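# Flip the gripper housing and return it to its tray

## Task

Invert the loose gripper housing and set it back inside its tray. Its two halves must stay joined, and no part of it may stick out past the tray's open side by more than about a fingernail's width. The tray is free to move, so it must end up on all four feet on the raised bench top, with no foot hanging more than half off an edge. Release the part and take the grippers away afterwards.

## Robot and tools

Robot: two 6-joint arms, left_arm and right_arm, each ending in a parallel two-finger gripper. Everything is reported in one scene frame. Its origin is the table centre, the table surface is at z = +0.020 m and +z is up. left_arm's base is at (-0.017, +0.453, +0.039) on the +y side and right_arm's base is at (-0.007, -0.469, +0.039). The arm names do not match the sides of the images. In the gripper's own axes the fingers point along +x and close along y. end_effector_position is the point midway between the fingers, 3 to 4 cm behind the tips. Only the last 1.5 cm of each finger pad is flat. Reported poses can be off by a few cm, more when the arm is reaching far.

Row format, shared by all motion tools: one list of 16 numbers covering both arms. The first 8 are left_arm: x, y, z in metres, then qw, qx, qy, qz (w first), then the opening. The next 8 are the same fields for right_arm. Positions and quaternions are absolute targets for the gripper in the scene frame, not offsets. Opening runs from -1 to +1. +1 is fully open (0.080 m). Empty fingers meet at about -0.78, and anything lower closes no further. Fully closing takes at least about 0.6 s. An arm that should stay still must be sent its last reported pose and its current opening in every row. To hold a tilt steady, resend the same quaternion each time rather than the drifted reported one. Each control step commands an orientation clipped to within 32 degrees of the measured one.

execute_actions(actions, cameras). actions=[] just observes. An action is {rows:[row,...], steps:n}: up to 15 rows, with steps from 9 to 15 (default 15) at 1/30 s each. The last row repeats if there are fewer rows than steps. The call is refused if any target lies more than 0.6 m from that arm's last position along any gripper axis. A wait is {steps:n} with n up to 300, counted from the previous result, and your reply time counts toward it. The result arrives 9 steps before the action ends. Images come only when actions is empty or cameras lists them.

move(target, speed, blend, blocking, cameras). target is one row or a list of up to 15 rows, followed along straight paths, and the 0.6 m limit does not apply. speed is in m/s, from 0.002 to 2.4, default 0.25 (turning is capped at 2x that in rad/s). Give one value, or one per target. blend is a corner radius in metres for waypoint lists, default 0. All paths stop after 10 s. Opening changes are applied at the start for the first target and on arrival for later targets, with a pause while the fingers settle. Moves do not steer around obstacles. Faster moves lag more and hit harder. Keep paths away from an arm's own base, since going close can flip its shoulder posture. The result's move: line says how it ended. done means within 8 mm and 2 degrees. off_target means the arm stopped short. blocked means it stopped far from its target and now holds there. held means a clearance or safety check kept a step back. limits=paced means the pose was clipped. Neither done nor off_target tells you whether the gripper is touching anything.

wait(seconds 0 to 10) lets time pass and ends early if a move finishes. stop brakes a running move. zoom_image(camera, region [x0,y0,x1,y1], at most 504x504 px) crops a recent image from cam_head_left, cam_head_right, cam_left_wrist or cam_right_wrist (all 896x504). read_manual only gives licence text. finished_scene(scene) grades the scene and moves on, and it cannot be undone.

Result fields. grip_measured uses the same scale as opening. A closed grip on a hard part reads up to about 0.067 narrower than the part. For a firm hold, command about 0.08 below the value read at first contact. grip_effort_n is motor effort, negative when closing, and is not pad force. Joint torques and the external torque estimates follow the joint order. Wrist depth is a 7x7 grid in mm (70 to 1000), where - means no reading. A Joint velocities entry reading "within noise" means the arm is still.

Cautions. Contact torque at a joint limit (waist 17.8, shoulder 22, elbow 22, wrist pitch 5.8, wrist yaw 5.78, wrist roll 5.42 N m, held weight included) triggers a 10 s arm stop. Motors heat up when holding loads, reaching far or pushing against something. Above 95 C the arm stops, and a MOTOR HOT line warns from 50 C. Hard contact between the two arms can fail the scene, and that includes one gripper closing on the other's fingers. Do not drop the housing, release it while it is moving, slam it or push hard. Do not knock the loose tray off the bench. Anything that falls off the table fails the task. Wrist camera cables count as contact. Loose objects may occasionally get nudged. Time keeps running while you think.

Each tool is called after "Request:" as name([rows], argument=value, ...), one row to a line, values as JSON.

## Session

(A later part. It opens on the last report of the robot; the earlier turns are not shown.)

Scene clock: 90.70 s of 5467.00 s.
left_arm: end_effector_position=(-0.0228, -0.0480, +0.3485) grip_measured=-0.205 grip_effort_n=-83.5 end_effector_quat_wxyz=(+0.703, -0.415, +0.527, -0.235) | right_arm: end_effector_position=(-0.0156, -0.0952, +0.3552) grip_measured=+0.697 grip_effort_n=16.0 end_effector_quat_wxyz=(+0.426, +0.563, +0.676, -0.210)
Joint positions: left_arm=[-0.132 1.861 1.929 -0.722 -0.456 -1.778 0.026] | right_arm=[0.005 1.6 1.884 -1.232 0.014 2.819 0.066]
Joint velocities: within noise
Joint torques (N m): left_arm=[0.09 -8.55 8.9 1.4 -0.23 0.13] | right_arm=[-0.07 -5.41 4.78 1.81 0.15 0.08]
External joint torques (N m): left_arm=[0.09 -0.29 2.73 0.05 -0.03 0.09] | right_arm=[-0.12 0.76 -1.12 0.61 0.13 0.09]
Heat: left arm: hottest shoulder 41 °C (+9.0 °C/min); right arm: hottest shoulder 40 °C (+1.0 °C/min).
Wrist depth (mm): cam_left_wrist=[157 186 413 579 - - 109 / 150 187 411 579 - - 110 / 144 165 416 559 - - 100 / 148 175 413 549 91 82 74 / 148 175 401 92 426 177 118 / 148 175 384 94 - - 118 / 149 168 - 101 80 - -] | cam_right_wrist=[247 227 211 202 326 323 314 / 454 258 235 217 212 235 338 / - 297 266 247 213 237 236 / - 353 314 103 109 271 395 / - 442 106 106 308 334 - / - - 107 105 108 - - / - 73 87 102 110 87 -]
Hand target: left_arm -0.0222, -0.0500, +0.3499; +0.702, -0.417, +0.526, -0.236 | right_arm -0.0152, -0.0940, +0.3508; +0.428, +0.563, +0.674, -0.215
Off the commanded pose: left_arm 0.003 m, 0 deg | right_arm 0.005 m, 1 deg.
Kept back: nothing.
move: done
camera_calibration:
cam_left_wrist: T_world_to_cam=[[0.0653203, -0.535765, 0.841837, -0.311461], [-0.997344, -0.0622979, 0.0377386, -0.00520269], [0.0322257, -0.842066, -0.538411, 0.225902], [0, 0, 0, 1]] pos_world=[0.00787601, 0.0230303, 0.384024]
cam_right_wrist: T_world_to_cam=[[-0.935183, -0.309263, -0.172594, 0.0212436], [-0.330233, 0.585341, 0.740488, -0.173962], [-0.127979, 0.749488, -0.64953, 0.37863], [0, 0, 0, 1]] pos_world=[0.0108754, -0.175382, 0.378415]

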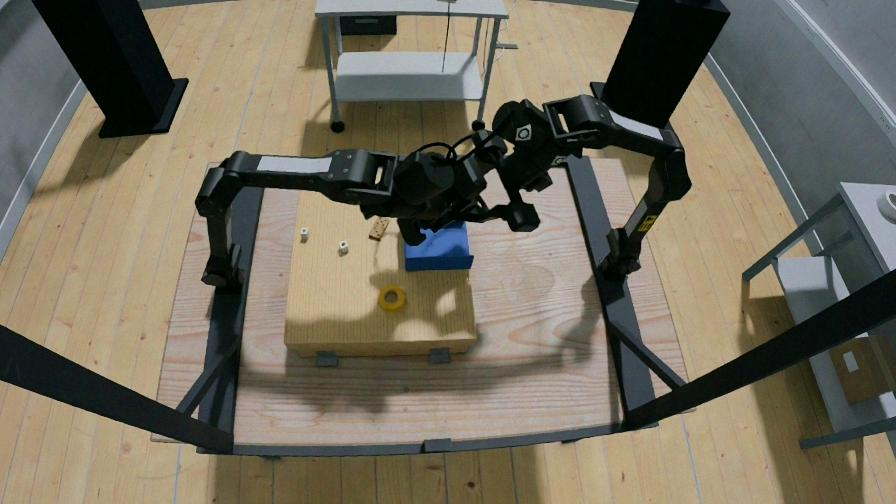

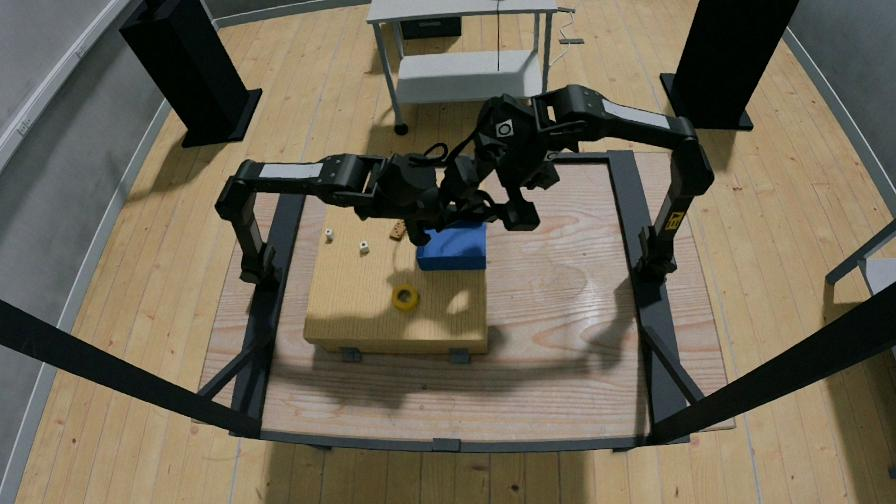

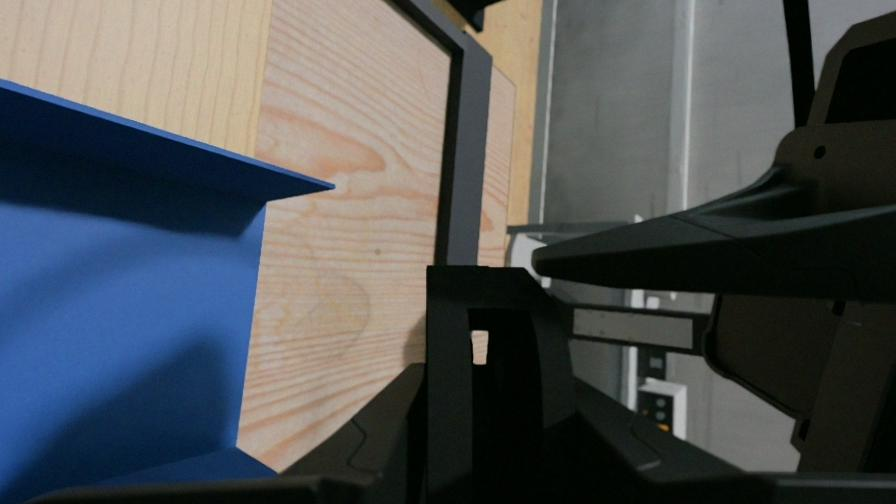

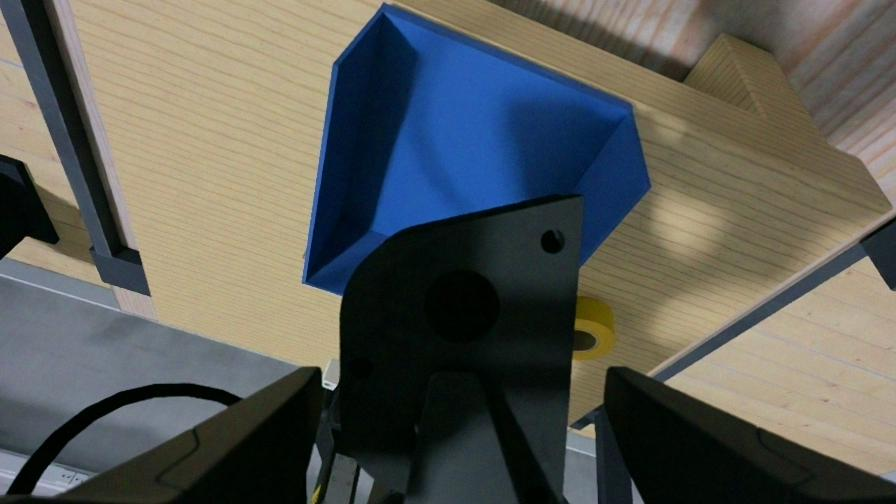

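Request:
move([
  [-0.0222,-0.05,0.350,0.7025,-0.4175,0.5263,-0.2366,-0.35,-0.0148,-0.0815,0.3335,0.4283,0.5626,0.6736,-0.2151,0.7],
], speed=0.08)

Request:
zoom_image(camera="cam_right_wrist", region=[250, 100, 650, 500])

Request:
zoom_image(camera="cam_head_left", region=[340, 80, 620, 260])

Scene clock: 92.13 s of 5467.00 s.
left_arm: end_effector_position=(-0.0228, -0.0480, +0.3485) grip_measured=-0.205 grip_effort_n=-83.5 end_effector_quat_wxyz=(+0.703, -0.415, +0.527, -0.235) | right_arm: end_effector_position=(-0.0160, -0.0830, +0.3390) grip_measured=+0.697 grip_effort_n=16.0 end_effector_quat_wxyz=(+0.425, +0.564, +0.676, -0.210)
Joint positions: left_arm=[-0.132 1.861 1.929 -0.722 -0.456 -1.778 0.026] | right_arm=[0.005 1.612 1.822 -1.156 0.014 2.819 0.066]
Joint velocities: within noise
Joint torques (N m): left_arm=[-0.09 -8.64 8.65 1.36 -0.24 0.17] | right_arm=[-0.34 -5.46 4.88 1.8 0.09 0.02]
External joint torques (N m): left_arm=[-0.08 -0.28 2.42 0 -0.04 0.13] | right_arm=[-0.31 0.87 -1.18 0.58 0.06 0.03]
Heat: left arm: hottest shoulder 41 °C (+9.1 °C/min); right arm: hottest shoulder 40 °C (+1.0 °C/min).
Wrist depth (mm): cam_left_wrist=[158 186 416 583 - - - / 150 186 415 577 - - - / 144 165 414 564 - 103 - / 147 175 413 102 83 76 - / 148 175 402 92 427 161 - / 148 175 385 94 - 154 96 / 148 167 - 101 80 - 89] | cam_right_wrist=[221 209 190 181 205 305 299 / 263 238 206 199 191 204 274 / 522 276 244 227 205 213 214 / - 328 258 83 82 250 238 / - 401 - 85 84 294 - / - - 86 86 86 - - / - 73 88 83 89 87 -]
Hand target: left_arm -0.0222, -0.0500, +0.3499; +0.702, -0.417, +0.526, -0.236 | right_arm -0.0148, -0.0816, +0.3335; +0.428, +0.563, +0.674, -0.215
Off the commanded pose: left_arm 0.003 m, 0 deg | right_arm 0.006 m, 1 deg.
Kept back: nothing.
move: done
camera_calibration:
cam_left_wrist: T_world_to_cam=[[0.0653203, -0.535765, 0.841837, -0.311461], [-0.997344, -0.0622979, 0.0377386, -0.00520269], [0.0322257, -0.842066, -0.538411, 0.225902], [0, 0, 0, 1]] pos_world=[0.00787601, 0.0230303, 0.384024]
cam_right_wrist: T_world_to_cam=[[-0.935216, -0.30881, -0.173229, 0.0221793], [-0.330142, 0.583678, 0.741839, -0.169763], [-0.127977, 0.75097, -0.647816, 0.358492], [0, 0, 0, 1]] pos_world=[0.0105754, -0.163281, 0.362016]

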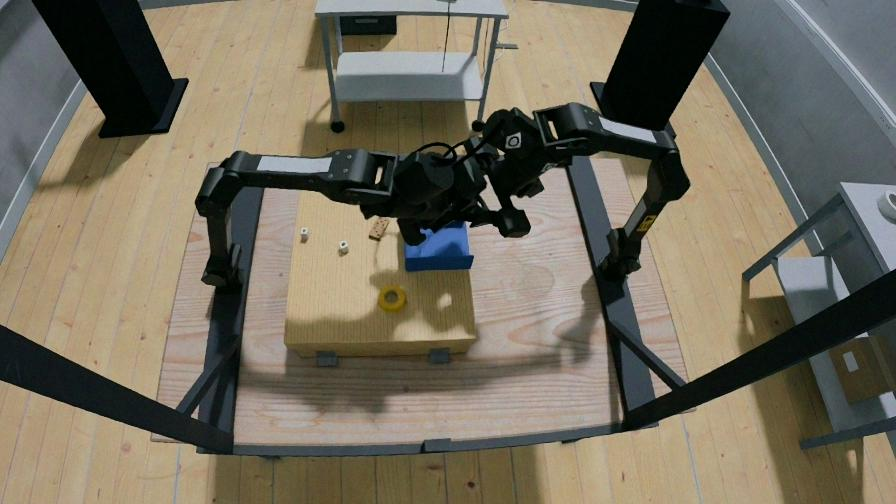

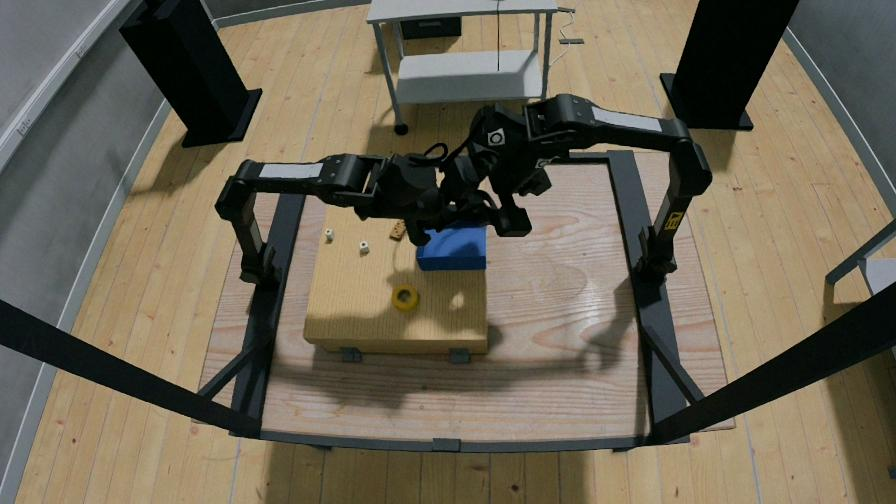

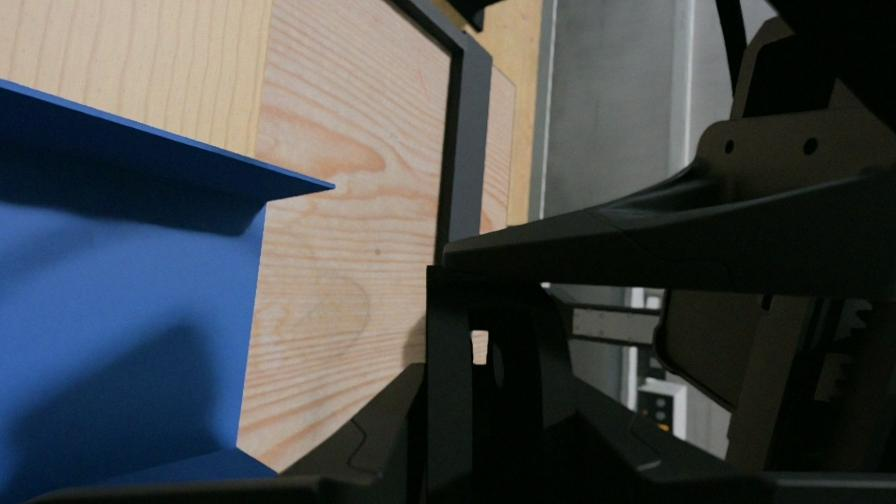

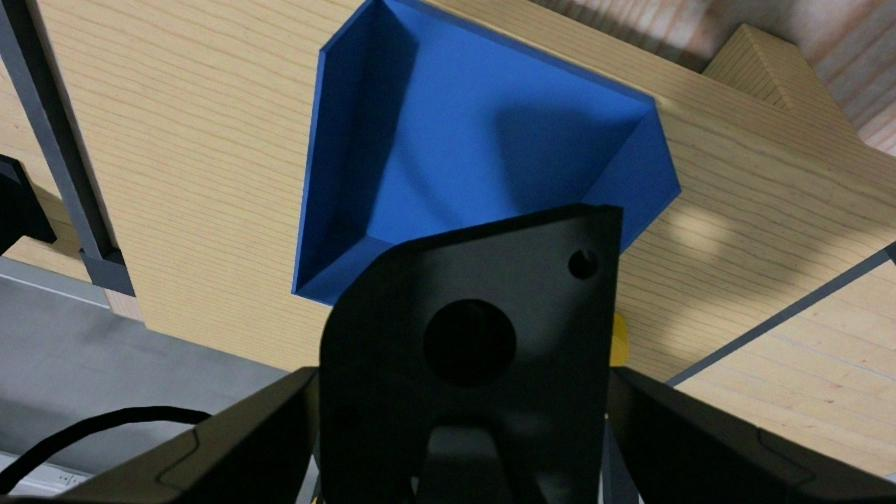

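Scaled by 1.260 from the camera's 896x504 image, which has a finer 1280x720 frame.

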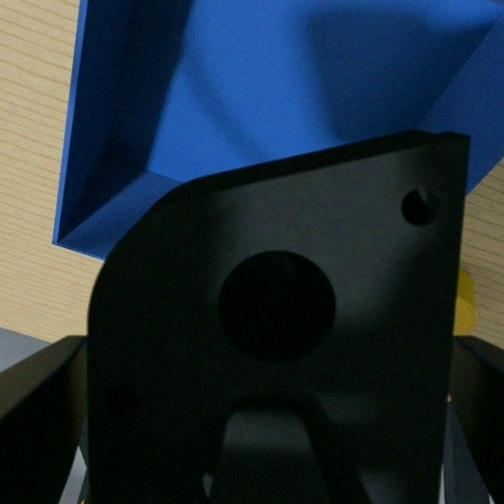

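Scaled by 1.800 from the camera's 896x504 image, which has a finer 1280x720 frame.

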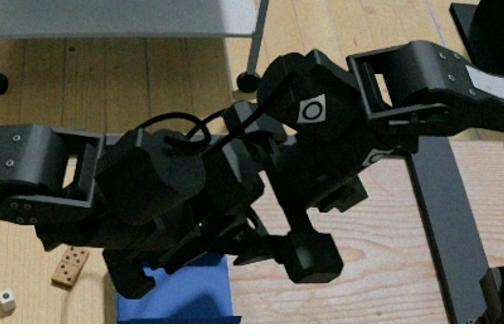

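Request:
move([
  [-0.0222,-0.05,0.350,0.7025,-0.4175,0.5263,-0.2366,-0.35,-0.0148,-0.0815,0.3345,0.4283,0.5626,0.6736,-0.2151,0.22],
], speed=0.08)

Request:
zoom_image(camera="cam_right_wrist", region=[250, 100, 650, 500])

Scene clock: 93.27 s of 5467.00 s.
left_arm: end_effector_position=(-0.0235, -0.0481, +0.3485) grip_measured=-0.205 grip_effort_n=-83.5 end_effector_quat_wxyz=(+0.702, -0.415, +0.528, -0.236) | right_arm: end_effector_position=(-0.0151, -0.0828, +0.3391) grip_measured=+0.335 grip_effort_n=-83.5 end_effector_quat_wxyz=(+0.425, +0.565, +0.676, -0.210)
Joint positions: left_arm=[-0.133 1.861 1.929 -0.722 -0.453 -1.777 0.026] | right_arm=[0.003 1.612 1.822 -1.155 0.014 2.82 0.05]
Joint velocities: within noise
Joint torques (N m): left_arm=[0.22 -8.63 8.72 1.3 -0.36 0.11] | right_arm=[-0.16 -5.28 5.49 1.46 0.07 0.01]
External joint torques (N m): left_arm=[0.18 -0.28 2.48 -0.07 -0.17 0.07] | right_arm=[-0.14 1.08 -0.55 0.26 0.04 0.02]
Heat: left arm: hottest shoulder 41 °C (+9.1 °C/min); right arm: hottest shoulder 40 °C (+0.0 °C/min).
Wrist depth (mm): cam_left_wrist=[158 186 412 576 - - - / 130 186 409 570 - - - / 147 164 413 562 - 105 - / 147 175 414 522 85 77 - / 148 174 402 89 87 79 72 / 148 175 386 94 - 155 96 / 148 176 - 101 80 - 89] | cam_right_wrist=[224 210 193 181 203 306 298 / 411 239 206 200 190 202 260 / 538 277 243 227 207 214 213 / - 332 266 83 82 251 239 / - 410 - 85 84 294 - / - - 86 87 87 - - / - - 83 84 88 75 -]
Hand target: left_arm -0.0222, -0.0500, +0.3499; +0.702, -0.417, +0.526, -0.236 | right_arm -0.0148, -0.0816, +0.3345; +0.428, +0.563, +0.674, -0.215
Off the commanded pose: left_arm 0.003 m, 0 deg | right_arm 0.005 m, 1 deg.
Kept back: nothing.
move: done
camera_calibration:
cam_left_wrist: T_world_to_cam=[[0.0647134, -0.536147, 0.84164, -0.311373], [-0.997488, -0.0590954, 0.0390511, -0.00610119], [0.0287999, -0.842053, -0.538625, 0.225802], [0, 0, 0, 1]] pos_world=[0.00756108, 0.0228346, 0.383925]
cam_right_wrist: T_world_to_cam=[[-0.935965, -0.306209, -0.173799, 0.0234129], [-0.328862, 0.583947, 0.742197, -0.169724], [-0.125777, 0.751826, -0.647254, 0.358403], [0, 0, 0, 1]] pos_world=[0.0111769, -0.163178, 0.362016]

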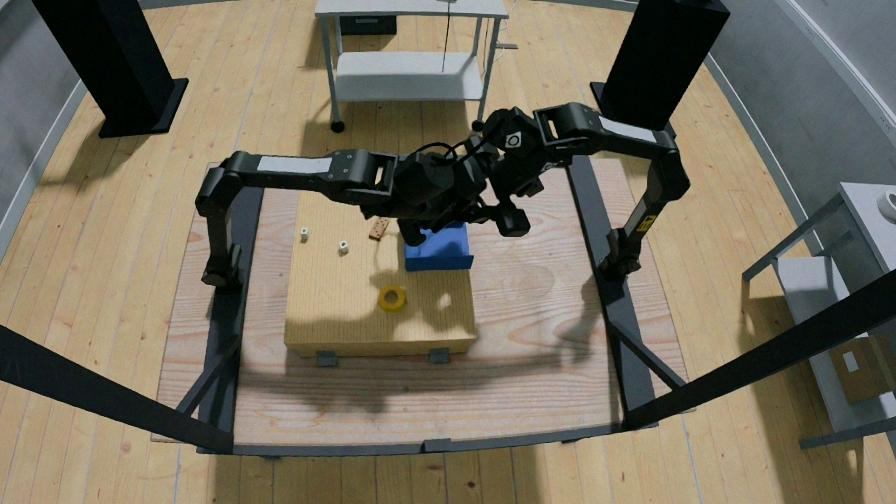

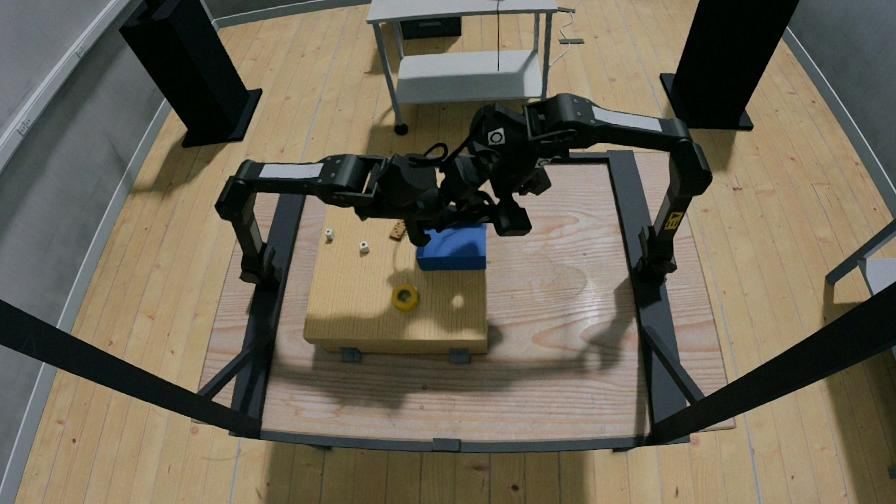

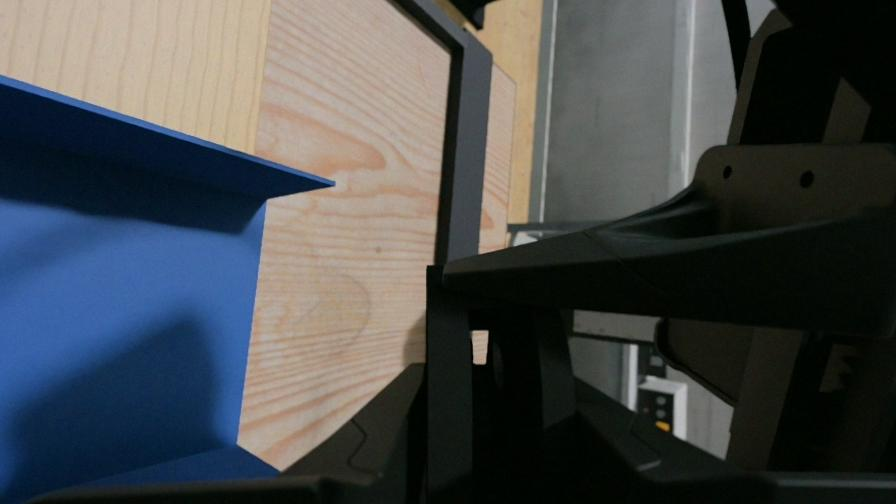

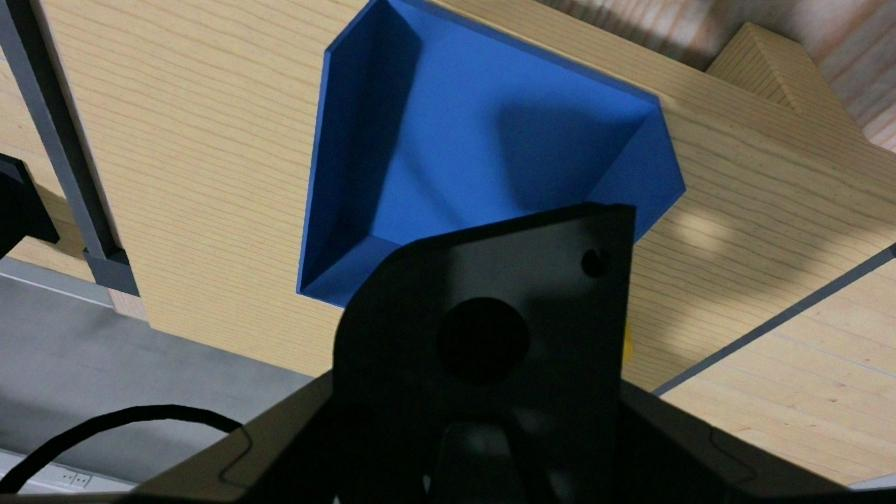

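Scaled by 1.260 from the camera's 896x504 image, which has a finer 1280x720 frame.

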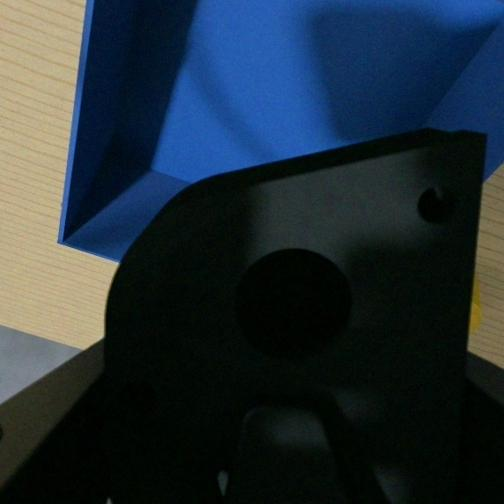

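Request:
move([
  [-0.0228,-0.049,0.350,0.7025,-0.4175,0.5263,-0.2366,0.1,-0.0148,-0.0815,0.3345,0.4283,0.5626,0.6736,-0.2151,0.2],
  [-0.0228,-0.049,0.350,0.7025,-0.4175,0.5263,-0.2366,0.4,-0.0148,-0.0815,0.3345,0.4283,0.5626,0.6736,-0.2151,0.2],
  [-0.051,0.0165,0.396,0.7025,-0.4175,0.5263,-0.2366,0.4,-0.0148,-0.0815,0.3345,0.4283,0.5626,0.6736,-0.2151,0.2],
], speed=0.12)

Request:
zoom_image(camera="cam_right_wrist", region=[250, 100, 650, 500])

Request:
zoom_image(camera="cam_head_left", region=[340, 80, 620, 260])

Scene clock: 96.03 s of 5467.00 s.
left_arm: end_effector_position=(-0.0514, +0.0131, +0.3861) grip_measured=+0.397 grip_effort_n=13.7 end_effector_quat_wxyz=(+0.709, -0.407, +0.527, -0.232) | right_arm: end_effector_position=(-0.0151, -0.0830, +0.3382) grip_measured=+0.335 grip_effort_n=-83.5 end_effector_quat_wxyz=(+0.426, +0.564, +0.675, -0.211)
Joint positions: left_arm=[-0.243 1.718 1.932 -0.923 -0.541 -1.852 0.053] | right_arm=[0.003 1.614 1.822 -1.158 0.014 2.82 0.05]
Joint velocities: within noise
Joint torques (N m): left_arm=[-0.44 -9.51 8.69 1.05 -0.39 -0.04] | right_arm=[-0.2 -5.44 5.46 1.66 0.07 0.01]
External joint torques (N m): left_arm=[-0.42 -2.49 2.74 -0.28 -0.16 -0.08] | right_arm=[-0.24 1 -0.62 0.46 0.05 0.02]
Heat: left arm: hottest shoulder 42 °C (+10.2 °C/min); right arm: hottest shoulder 39 °C (-3.0 °C/min).
Wrist depth (mm): cam_left_wrist=[191 226 289 641 - - - / 174 199 462 642 - 135 - / 186 213 261 608 160 147 - / 180 213 458 165 529 158 159 / 180 213 463 154 248 166 147 / 180 201 105 574 154 - - / 191 - 89 586 - 74 -] | cam_right_wrist=[219 208 192 181 206 305 297 / 261 236 204 198 189 202 265 / 517 275 241 226 206 211 212 / - 327 261 83 82 249 237 / - 403 - 85 84 292 - / - - 86 87 87 - - / - - 83 104 89 75 -]
Hand target: left_arm -0.0510, +0.0166, +0.3960; +0.702, -0.417, +0.526, -0.237 | right_arm -0.0148, -0.0816, +0.3345; +0.428, +0.563, +0.674, -0.215
Off the commanded pose: left_arm 0.010 m, 1 deg | right_arm 0.004 m, 1 deg.
Kept back: nothing.
move: off_target (left_arm)
camera_calibration:
cam_left_wrist: T_world_to_cam=[[0.0579027, -0.551775, 0.831981, -0.304795], [-0.997739, -0.0604555, 0.0293445, -0.028059], [0.0341063, -0.831799, -0.554028, 0.304535], [0, 0, 0, 1]] pos_world=[-0.0207337, 0.0834378, 0.423128]
cam_right_wrist: T_world_to_cam=[[-0.935946, -0.30692, -0.172644, 0.0227435], [-0.328957, 0.587069, 0.739688, -0.167801], [-0.125671, 0.7491, -0.650428, 0.35879], [0, 0, 0, 1]] pos_world=[0.0111769, -0.163279, 0.361414]

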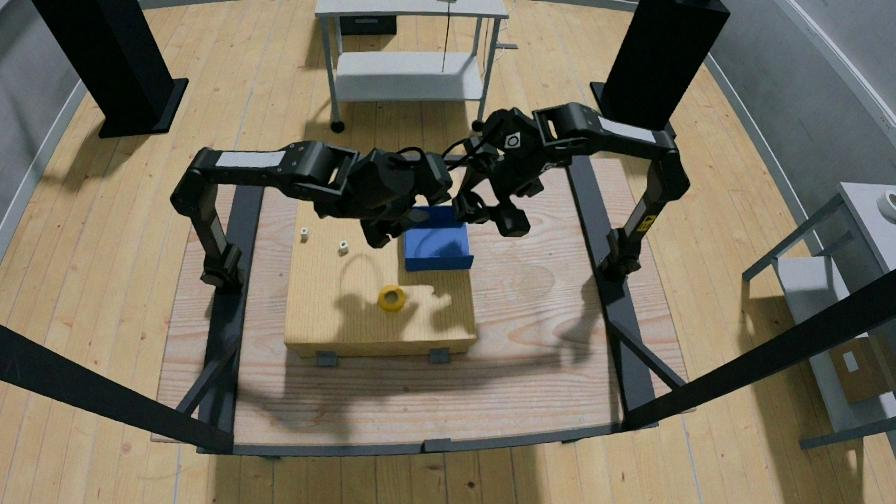

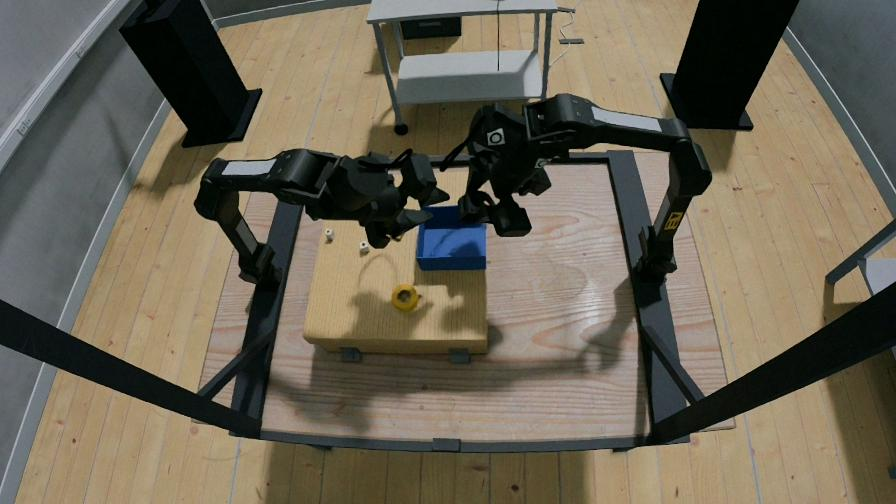

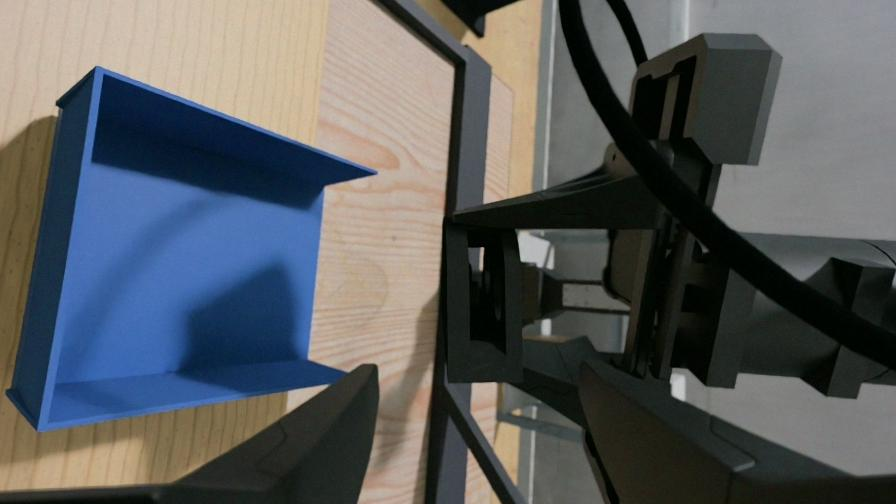

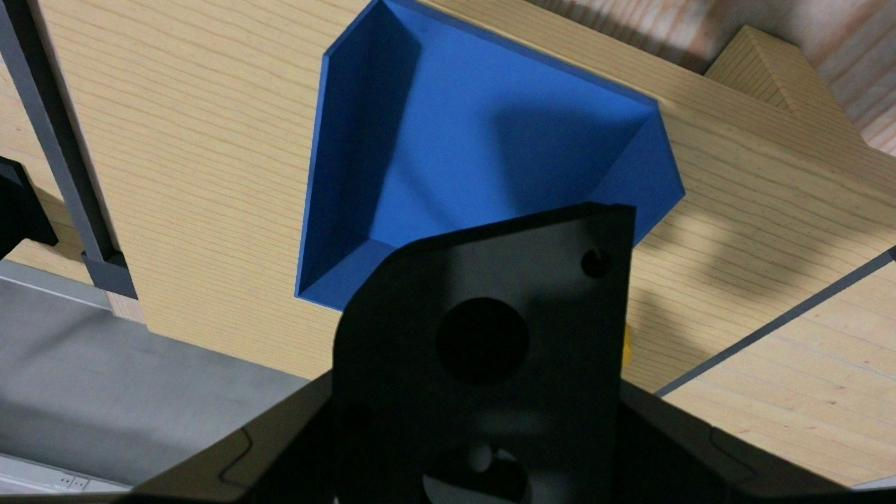

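Scaled by 1.260 from the camera's 896x504 image, which has a finer 1280x720 frame.

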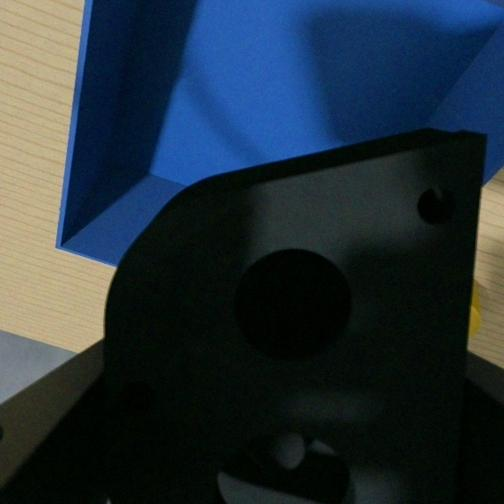

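Scaled by 1.800 from the camera's 896x504 image, which has a finer 1280x720 frame.

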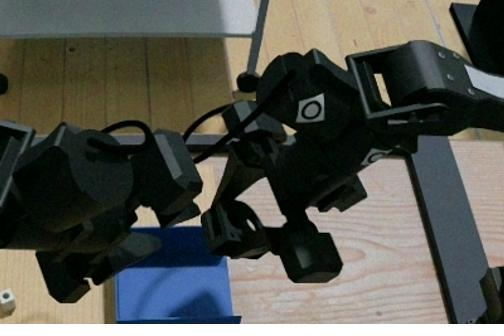

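Request:
move([
  [-0.04,0.10,0.40,0.7025,-0.4175,0.5263,-0.2366,0.4,-0.0135,-0.088,0.338,0.4283,0.5626,0.6736,-0.2151,0.2],
  [-0.035,0.162,0.3775,0.713,0.162,0.181,-0.657,0.5,-0.010,-0.08,0.315,0.6845,0.1289,0.6953,0.1770,0.2],
], speed=[0.2,0.45])

Request:
zoom_image(camera="cam_left_wrist", region=[300, 150, 600, 420])

Scene clock: 100.20 s of 5467.00 s.
left_arm: end_effector_position=(-0.0361, +0.1599, +0.3768) grip_measured=+0.497 grip_effort_n=13.3 end_effector_quat_wxyz=(+0.713, +0.163, +0.183, -0.657) | right_arm: end_effector_position=(-0.0098, -0.0824, +0.3153) grip_measured=+0.335 grip_effort_n=-83.5 end_effector_quat_wxyz=(+0.683, +0.131, +0.697, +0.175)
Joint positions: left_arm=[-0.168 1.014 1.246 -0.742 -0.226 -0.134 0.057] | right_arm=[-0.03 1.751 1.966 -1.35 -0.034 1.509 0.05]
Joint velocities: within noise
Joint torques (N m): left_arm=[0.14 -3.66 6.85 1.27 -0.02 0.17] | right_arm=[0.04 -6.11 6.56 1.36 0.16 -0.22]
External joint torques (N m): left_arm=[0.15 -1.5 0.78 -0.28 0.05 0.16] | right_arm=[0.03 1.05 0.77 0.37 0.14 -0.2]
Heat: left arm: hottest shoulder 42 °C (+10.1 °C/min); right arm: hottest shoulder 39 °C (-4.1 °C/min).
Wrist depth (mm): cam_left_wrist=[- - 262 191 - - - / - - - 254 824 827 - / - - 698 277 693 - - / - 627 596 609 601 616 - / - 363 332 325 338 485 - / - 308 291 287 279 313 448 / 410 - 86 265 265 - 391] | cam_right_wrist=[288 254 226 203 187 294 270 / 298 269 220 204 191 303 278 / 319 280 218 205 188 312 286 / 341 294 220 84 82 323 296 / 368 316 86 85 84 331 304 / 473 335 86 87 87 340 314 / - - 83 104 89 75 321]
Hand target: left_arm -0.0350, +0.1620, +0.3775; +0.713, +0.162, +0.181, -0.657 | right_arm -0.0100, -0.0800, +0.3149; +0.684, +0.129, +0.695, +0.177
Off the commanded pose: left_arm 0.002 m, 0 deg | right_arm 0.002 m, 0 deg.
Kept back: nothing.
move: done
camera_calibration:
cam_left_wrist: T_world_to_cam=[[-0.999012, -0.0431748, -0.0105127, -0.0189889], [-0.023931, 0.722083, -0.691393, 0.177941], [0.0374417, -0.690458, -0.722403, 0.461829], [0, 0, 0, 1]] pos_world=[-0.0320035, 0.189566, 0.456454]
cam_right_wrist: T_world_to_cam=[[0.0716152, -0.918482, -0.388925, 0.0515786], [-0.955234, -0.175375, 0.23827, -0.0603951], [-0.287054, 0.35445, -0.889924, 0.385556], [0, 0, 0, 1]] pos_world=[0.0492902, -0.0998781, 0.377566]

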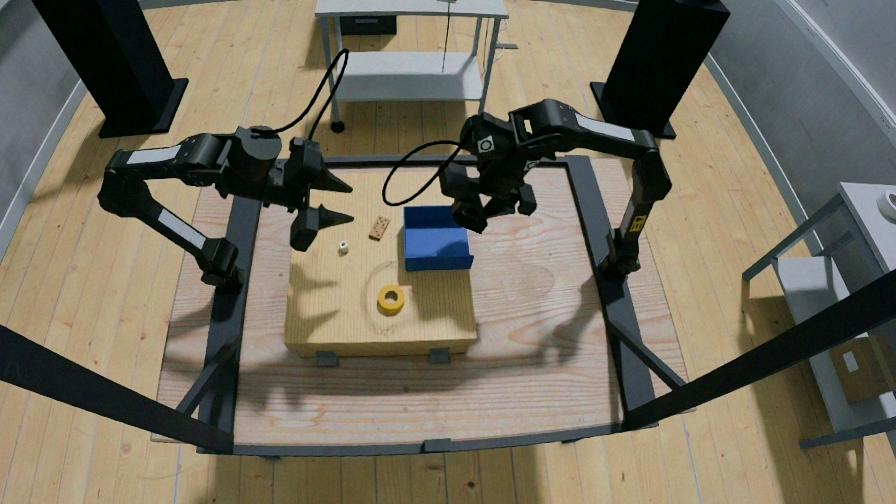

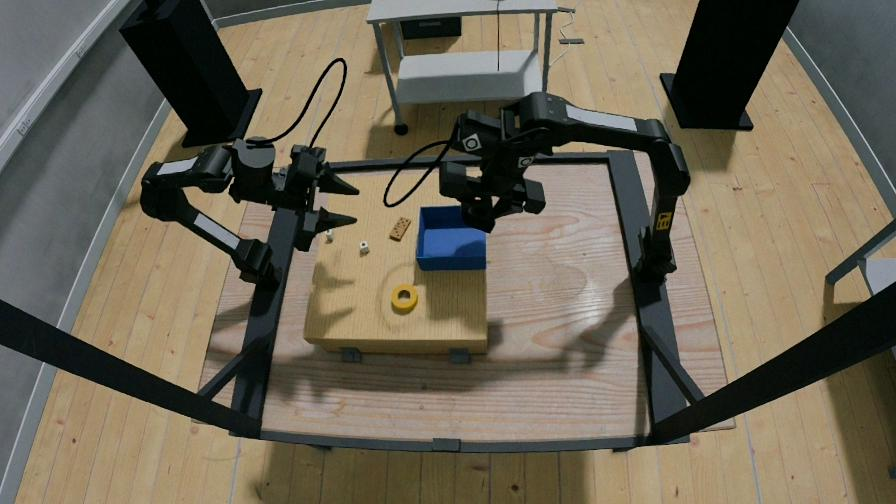

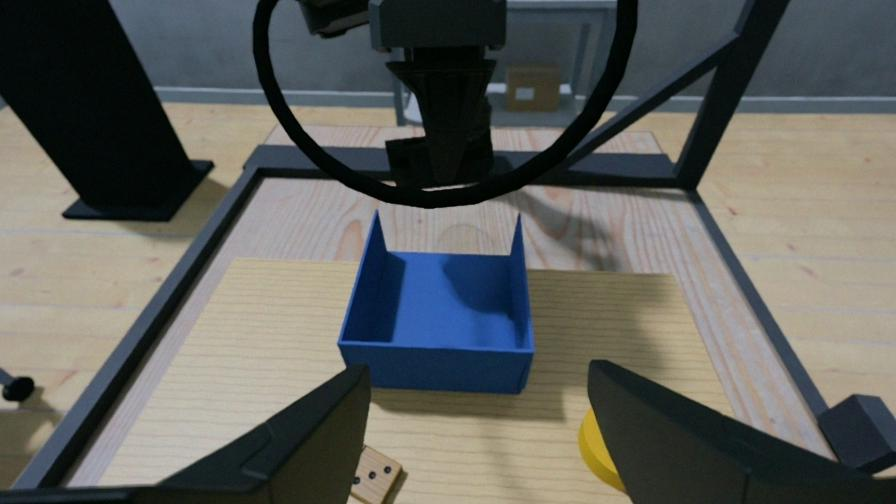

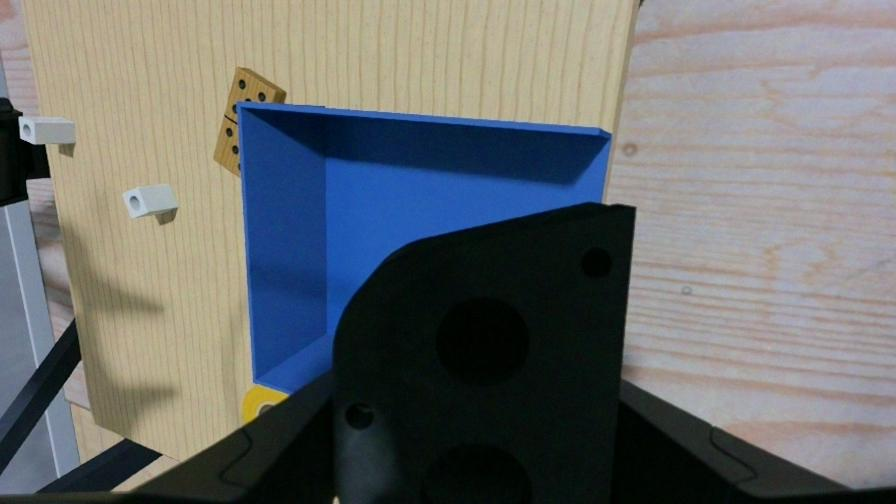

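Scaled by 1.680 from the camera's 896x504 image, which has a finer 1280x720 frame.

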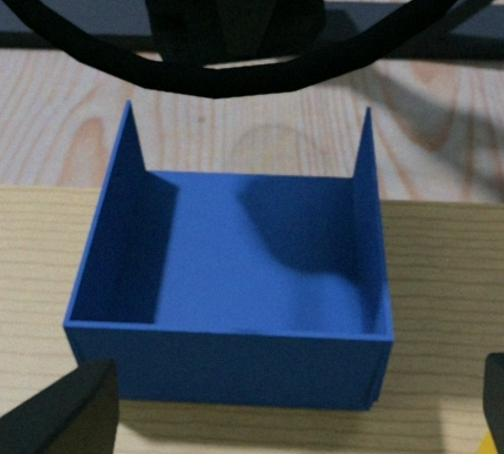

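Request:
move([
  [-0.035,0.162,0.3775,0.713,0.162,0.181,-0.657,0.5,-0.013,-0.058,0.272,0.7002,0.0862,0.7018,0.0984,0.2],
  [-0.035,0.162,0.3775,0.713,0.162,0.181,-0.657,0.5,-0.013,-0.051,0.245,0.7054,0.037,0.7061,0.0493,0.2],
], speed=[0.15,0.08])

Request:
zoom_image(camera="cam_left_wrist", region=[300, 150, 600, 420])

Request:
zoom_image(camera="cam_head_left", region=[340, 80, 620, 290])

Scene clock: 103.43 s of 5467.00 s.
left_arm: end_effector_position=(-0.0361, +0.1599, +0.3768) grip_measured=+0.497 grip_effort_n=13.3 end_effector_quat_wxyz=(+0.713, +0.163, +0.184, -0.657) | right_arm: end_effector_position=(-0.0124, -0.0532, +0.2466) grip_measured=+0.335 grip_effort_n=-83.5 end_effector_quat_wxyz=(+0.704, +0.039, +0.707, +0.053)
Joint positions: left_arm=[-0.168 1.014 1.246 -0.742 -0.226 -0.134 0.057] | right_arm=[-0.012 2.096 2.229 -1.575 -0.003 1.562 0.05]
Joint velocities: within noise
Joint torques (N m): left_arm=[0.24 -3.64 6.83 1.3 -0.01 0.12] | right_arm=[0.13 -8.03 6.24 0.71 0.19 0.14]
External joint torques (N m): left_arm=[0.25 -1.48 0.75 -0.25 0.06 0.12] | right_arm=[0.12 1.44 0.69 0.19 0.14 0.15]
Heat: left arm: hottest shoulder 41 °C (+9.1 °C/min); right arm: hottest shoulder 40 °C (-3.0 °C/min).
Wrist depth (mm): cam_left_wrist=[- - - 148 - - - / - - 284 163 - 815 - / - - 699 254 689 - - / - 632 384 218 598 617 - / - 364 333 326 329 491 - / - 307 292 285 171 312 452 / 407 - 86 254 255 - 389] | cam_right_wrist=[132 130 127 125 123 254 250 / 135 125 122 128 126 262 257 / 117 127 124 122 119 272 268 / 118 131 129 84 82 284 278 / 119 138 134 85 84 294 289 / 121 142 87 87 87 304 300 / - - 83 104 89 74 312]
Hand target: left_arm -0.0350, +0.1620, +0.3775; +0.713, +0.162, +0.181, -0.657 | right_arm -0.0129, -0.0511, +0.2448; +0.705, +0.039, +0.706, +0.051
Off the commanded pose: left_arm 0.003 m, 0 deg | right_arm 0.003 m, 0 deg.
joint sent to its limit (right arm) — joint 4 (wrist pitch), lower limit.
Kept back: nothing.
move: done
camera_calibration:
cam_left_wrist: T_world_to_cam=[[-0.99903, -0.042813, -0.0103171, -0.0192485], [-0.023805, 0.722095, -0.691384, 0.177936], [0.0370502, -0.690468, -0.722413, 0.461828], [0, 0, 0, 1]] pos_world=[-0.0321049, 0.189567, 0.456454]
cam_right_wrist: T_world_to_cam=[[0.0346065, -0.995179, -0.0917705, -0.0259372], [-0.964214, -0.0573986, 0.258839, -0.0402834], [-0.262858, 0.0795288, -0.961551, 0.316556], [0, 0, 0, 1]] pos_world=[0.0452651, -0.0532996, 0.312431]

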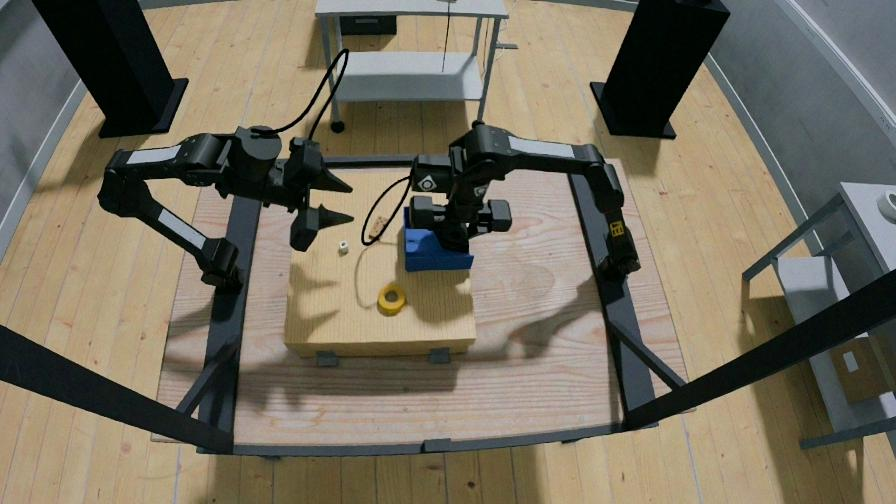

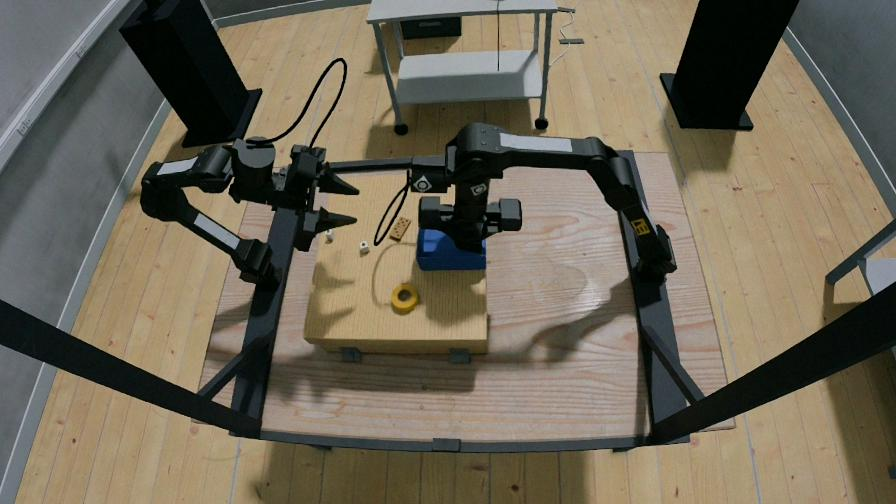

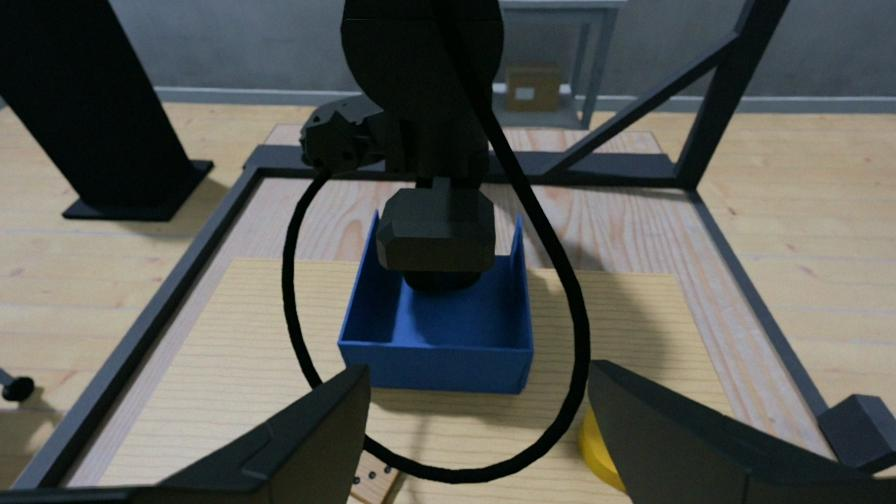

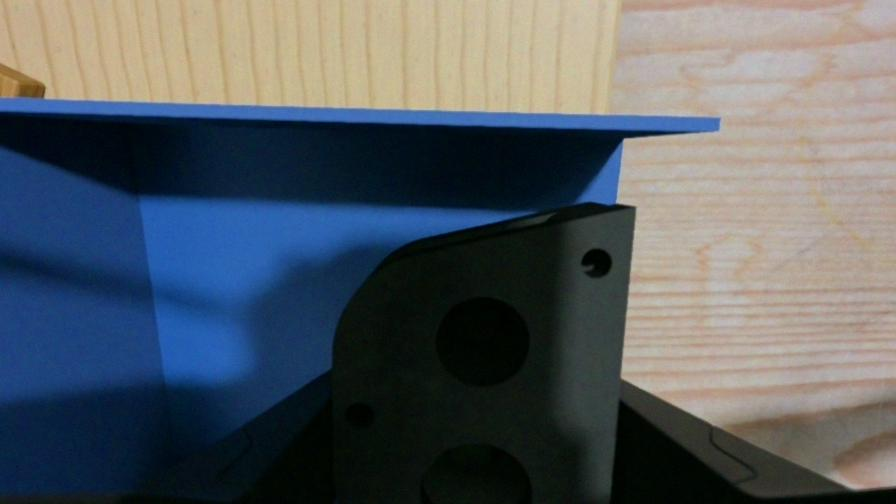

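Scaled by 1.680 from the camera's 896x504 image, which has a finer 1280x720 frame.

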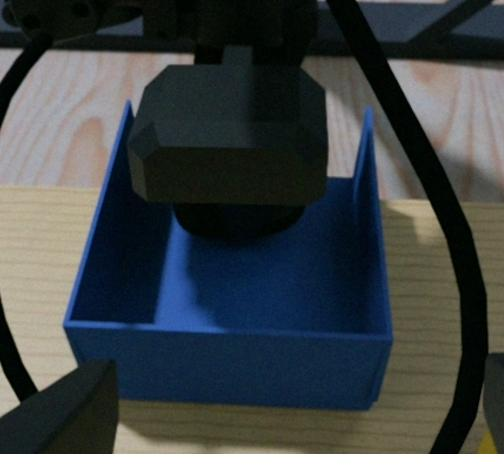

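Scaled by 1.800 from the camera's 896x504 image, which has a finer 1280x720 frame.

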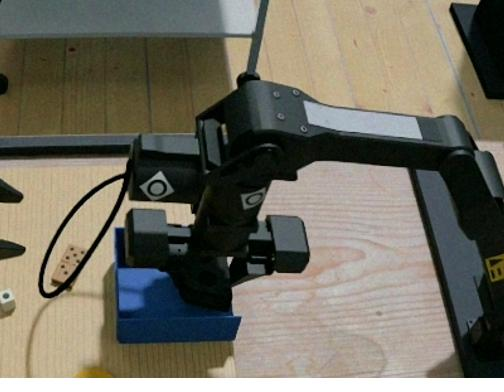

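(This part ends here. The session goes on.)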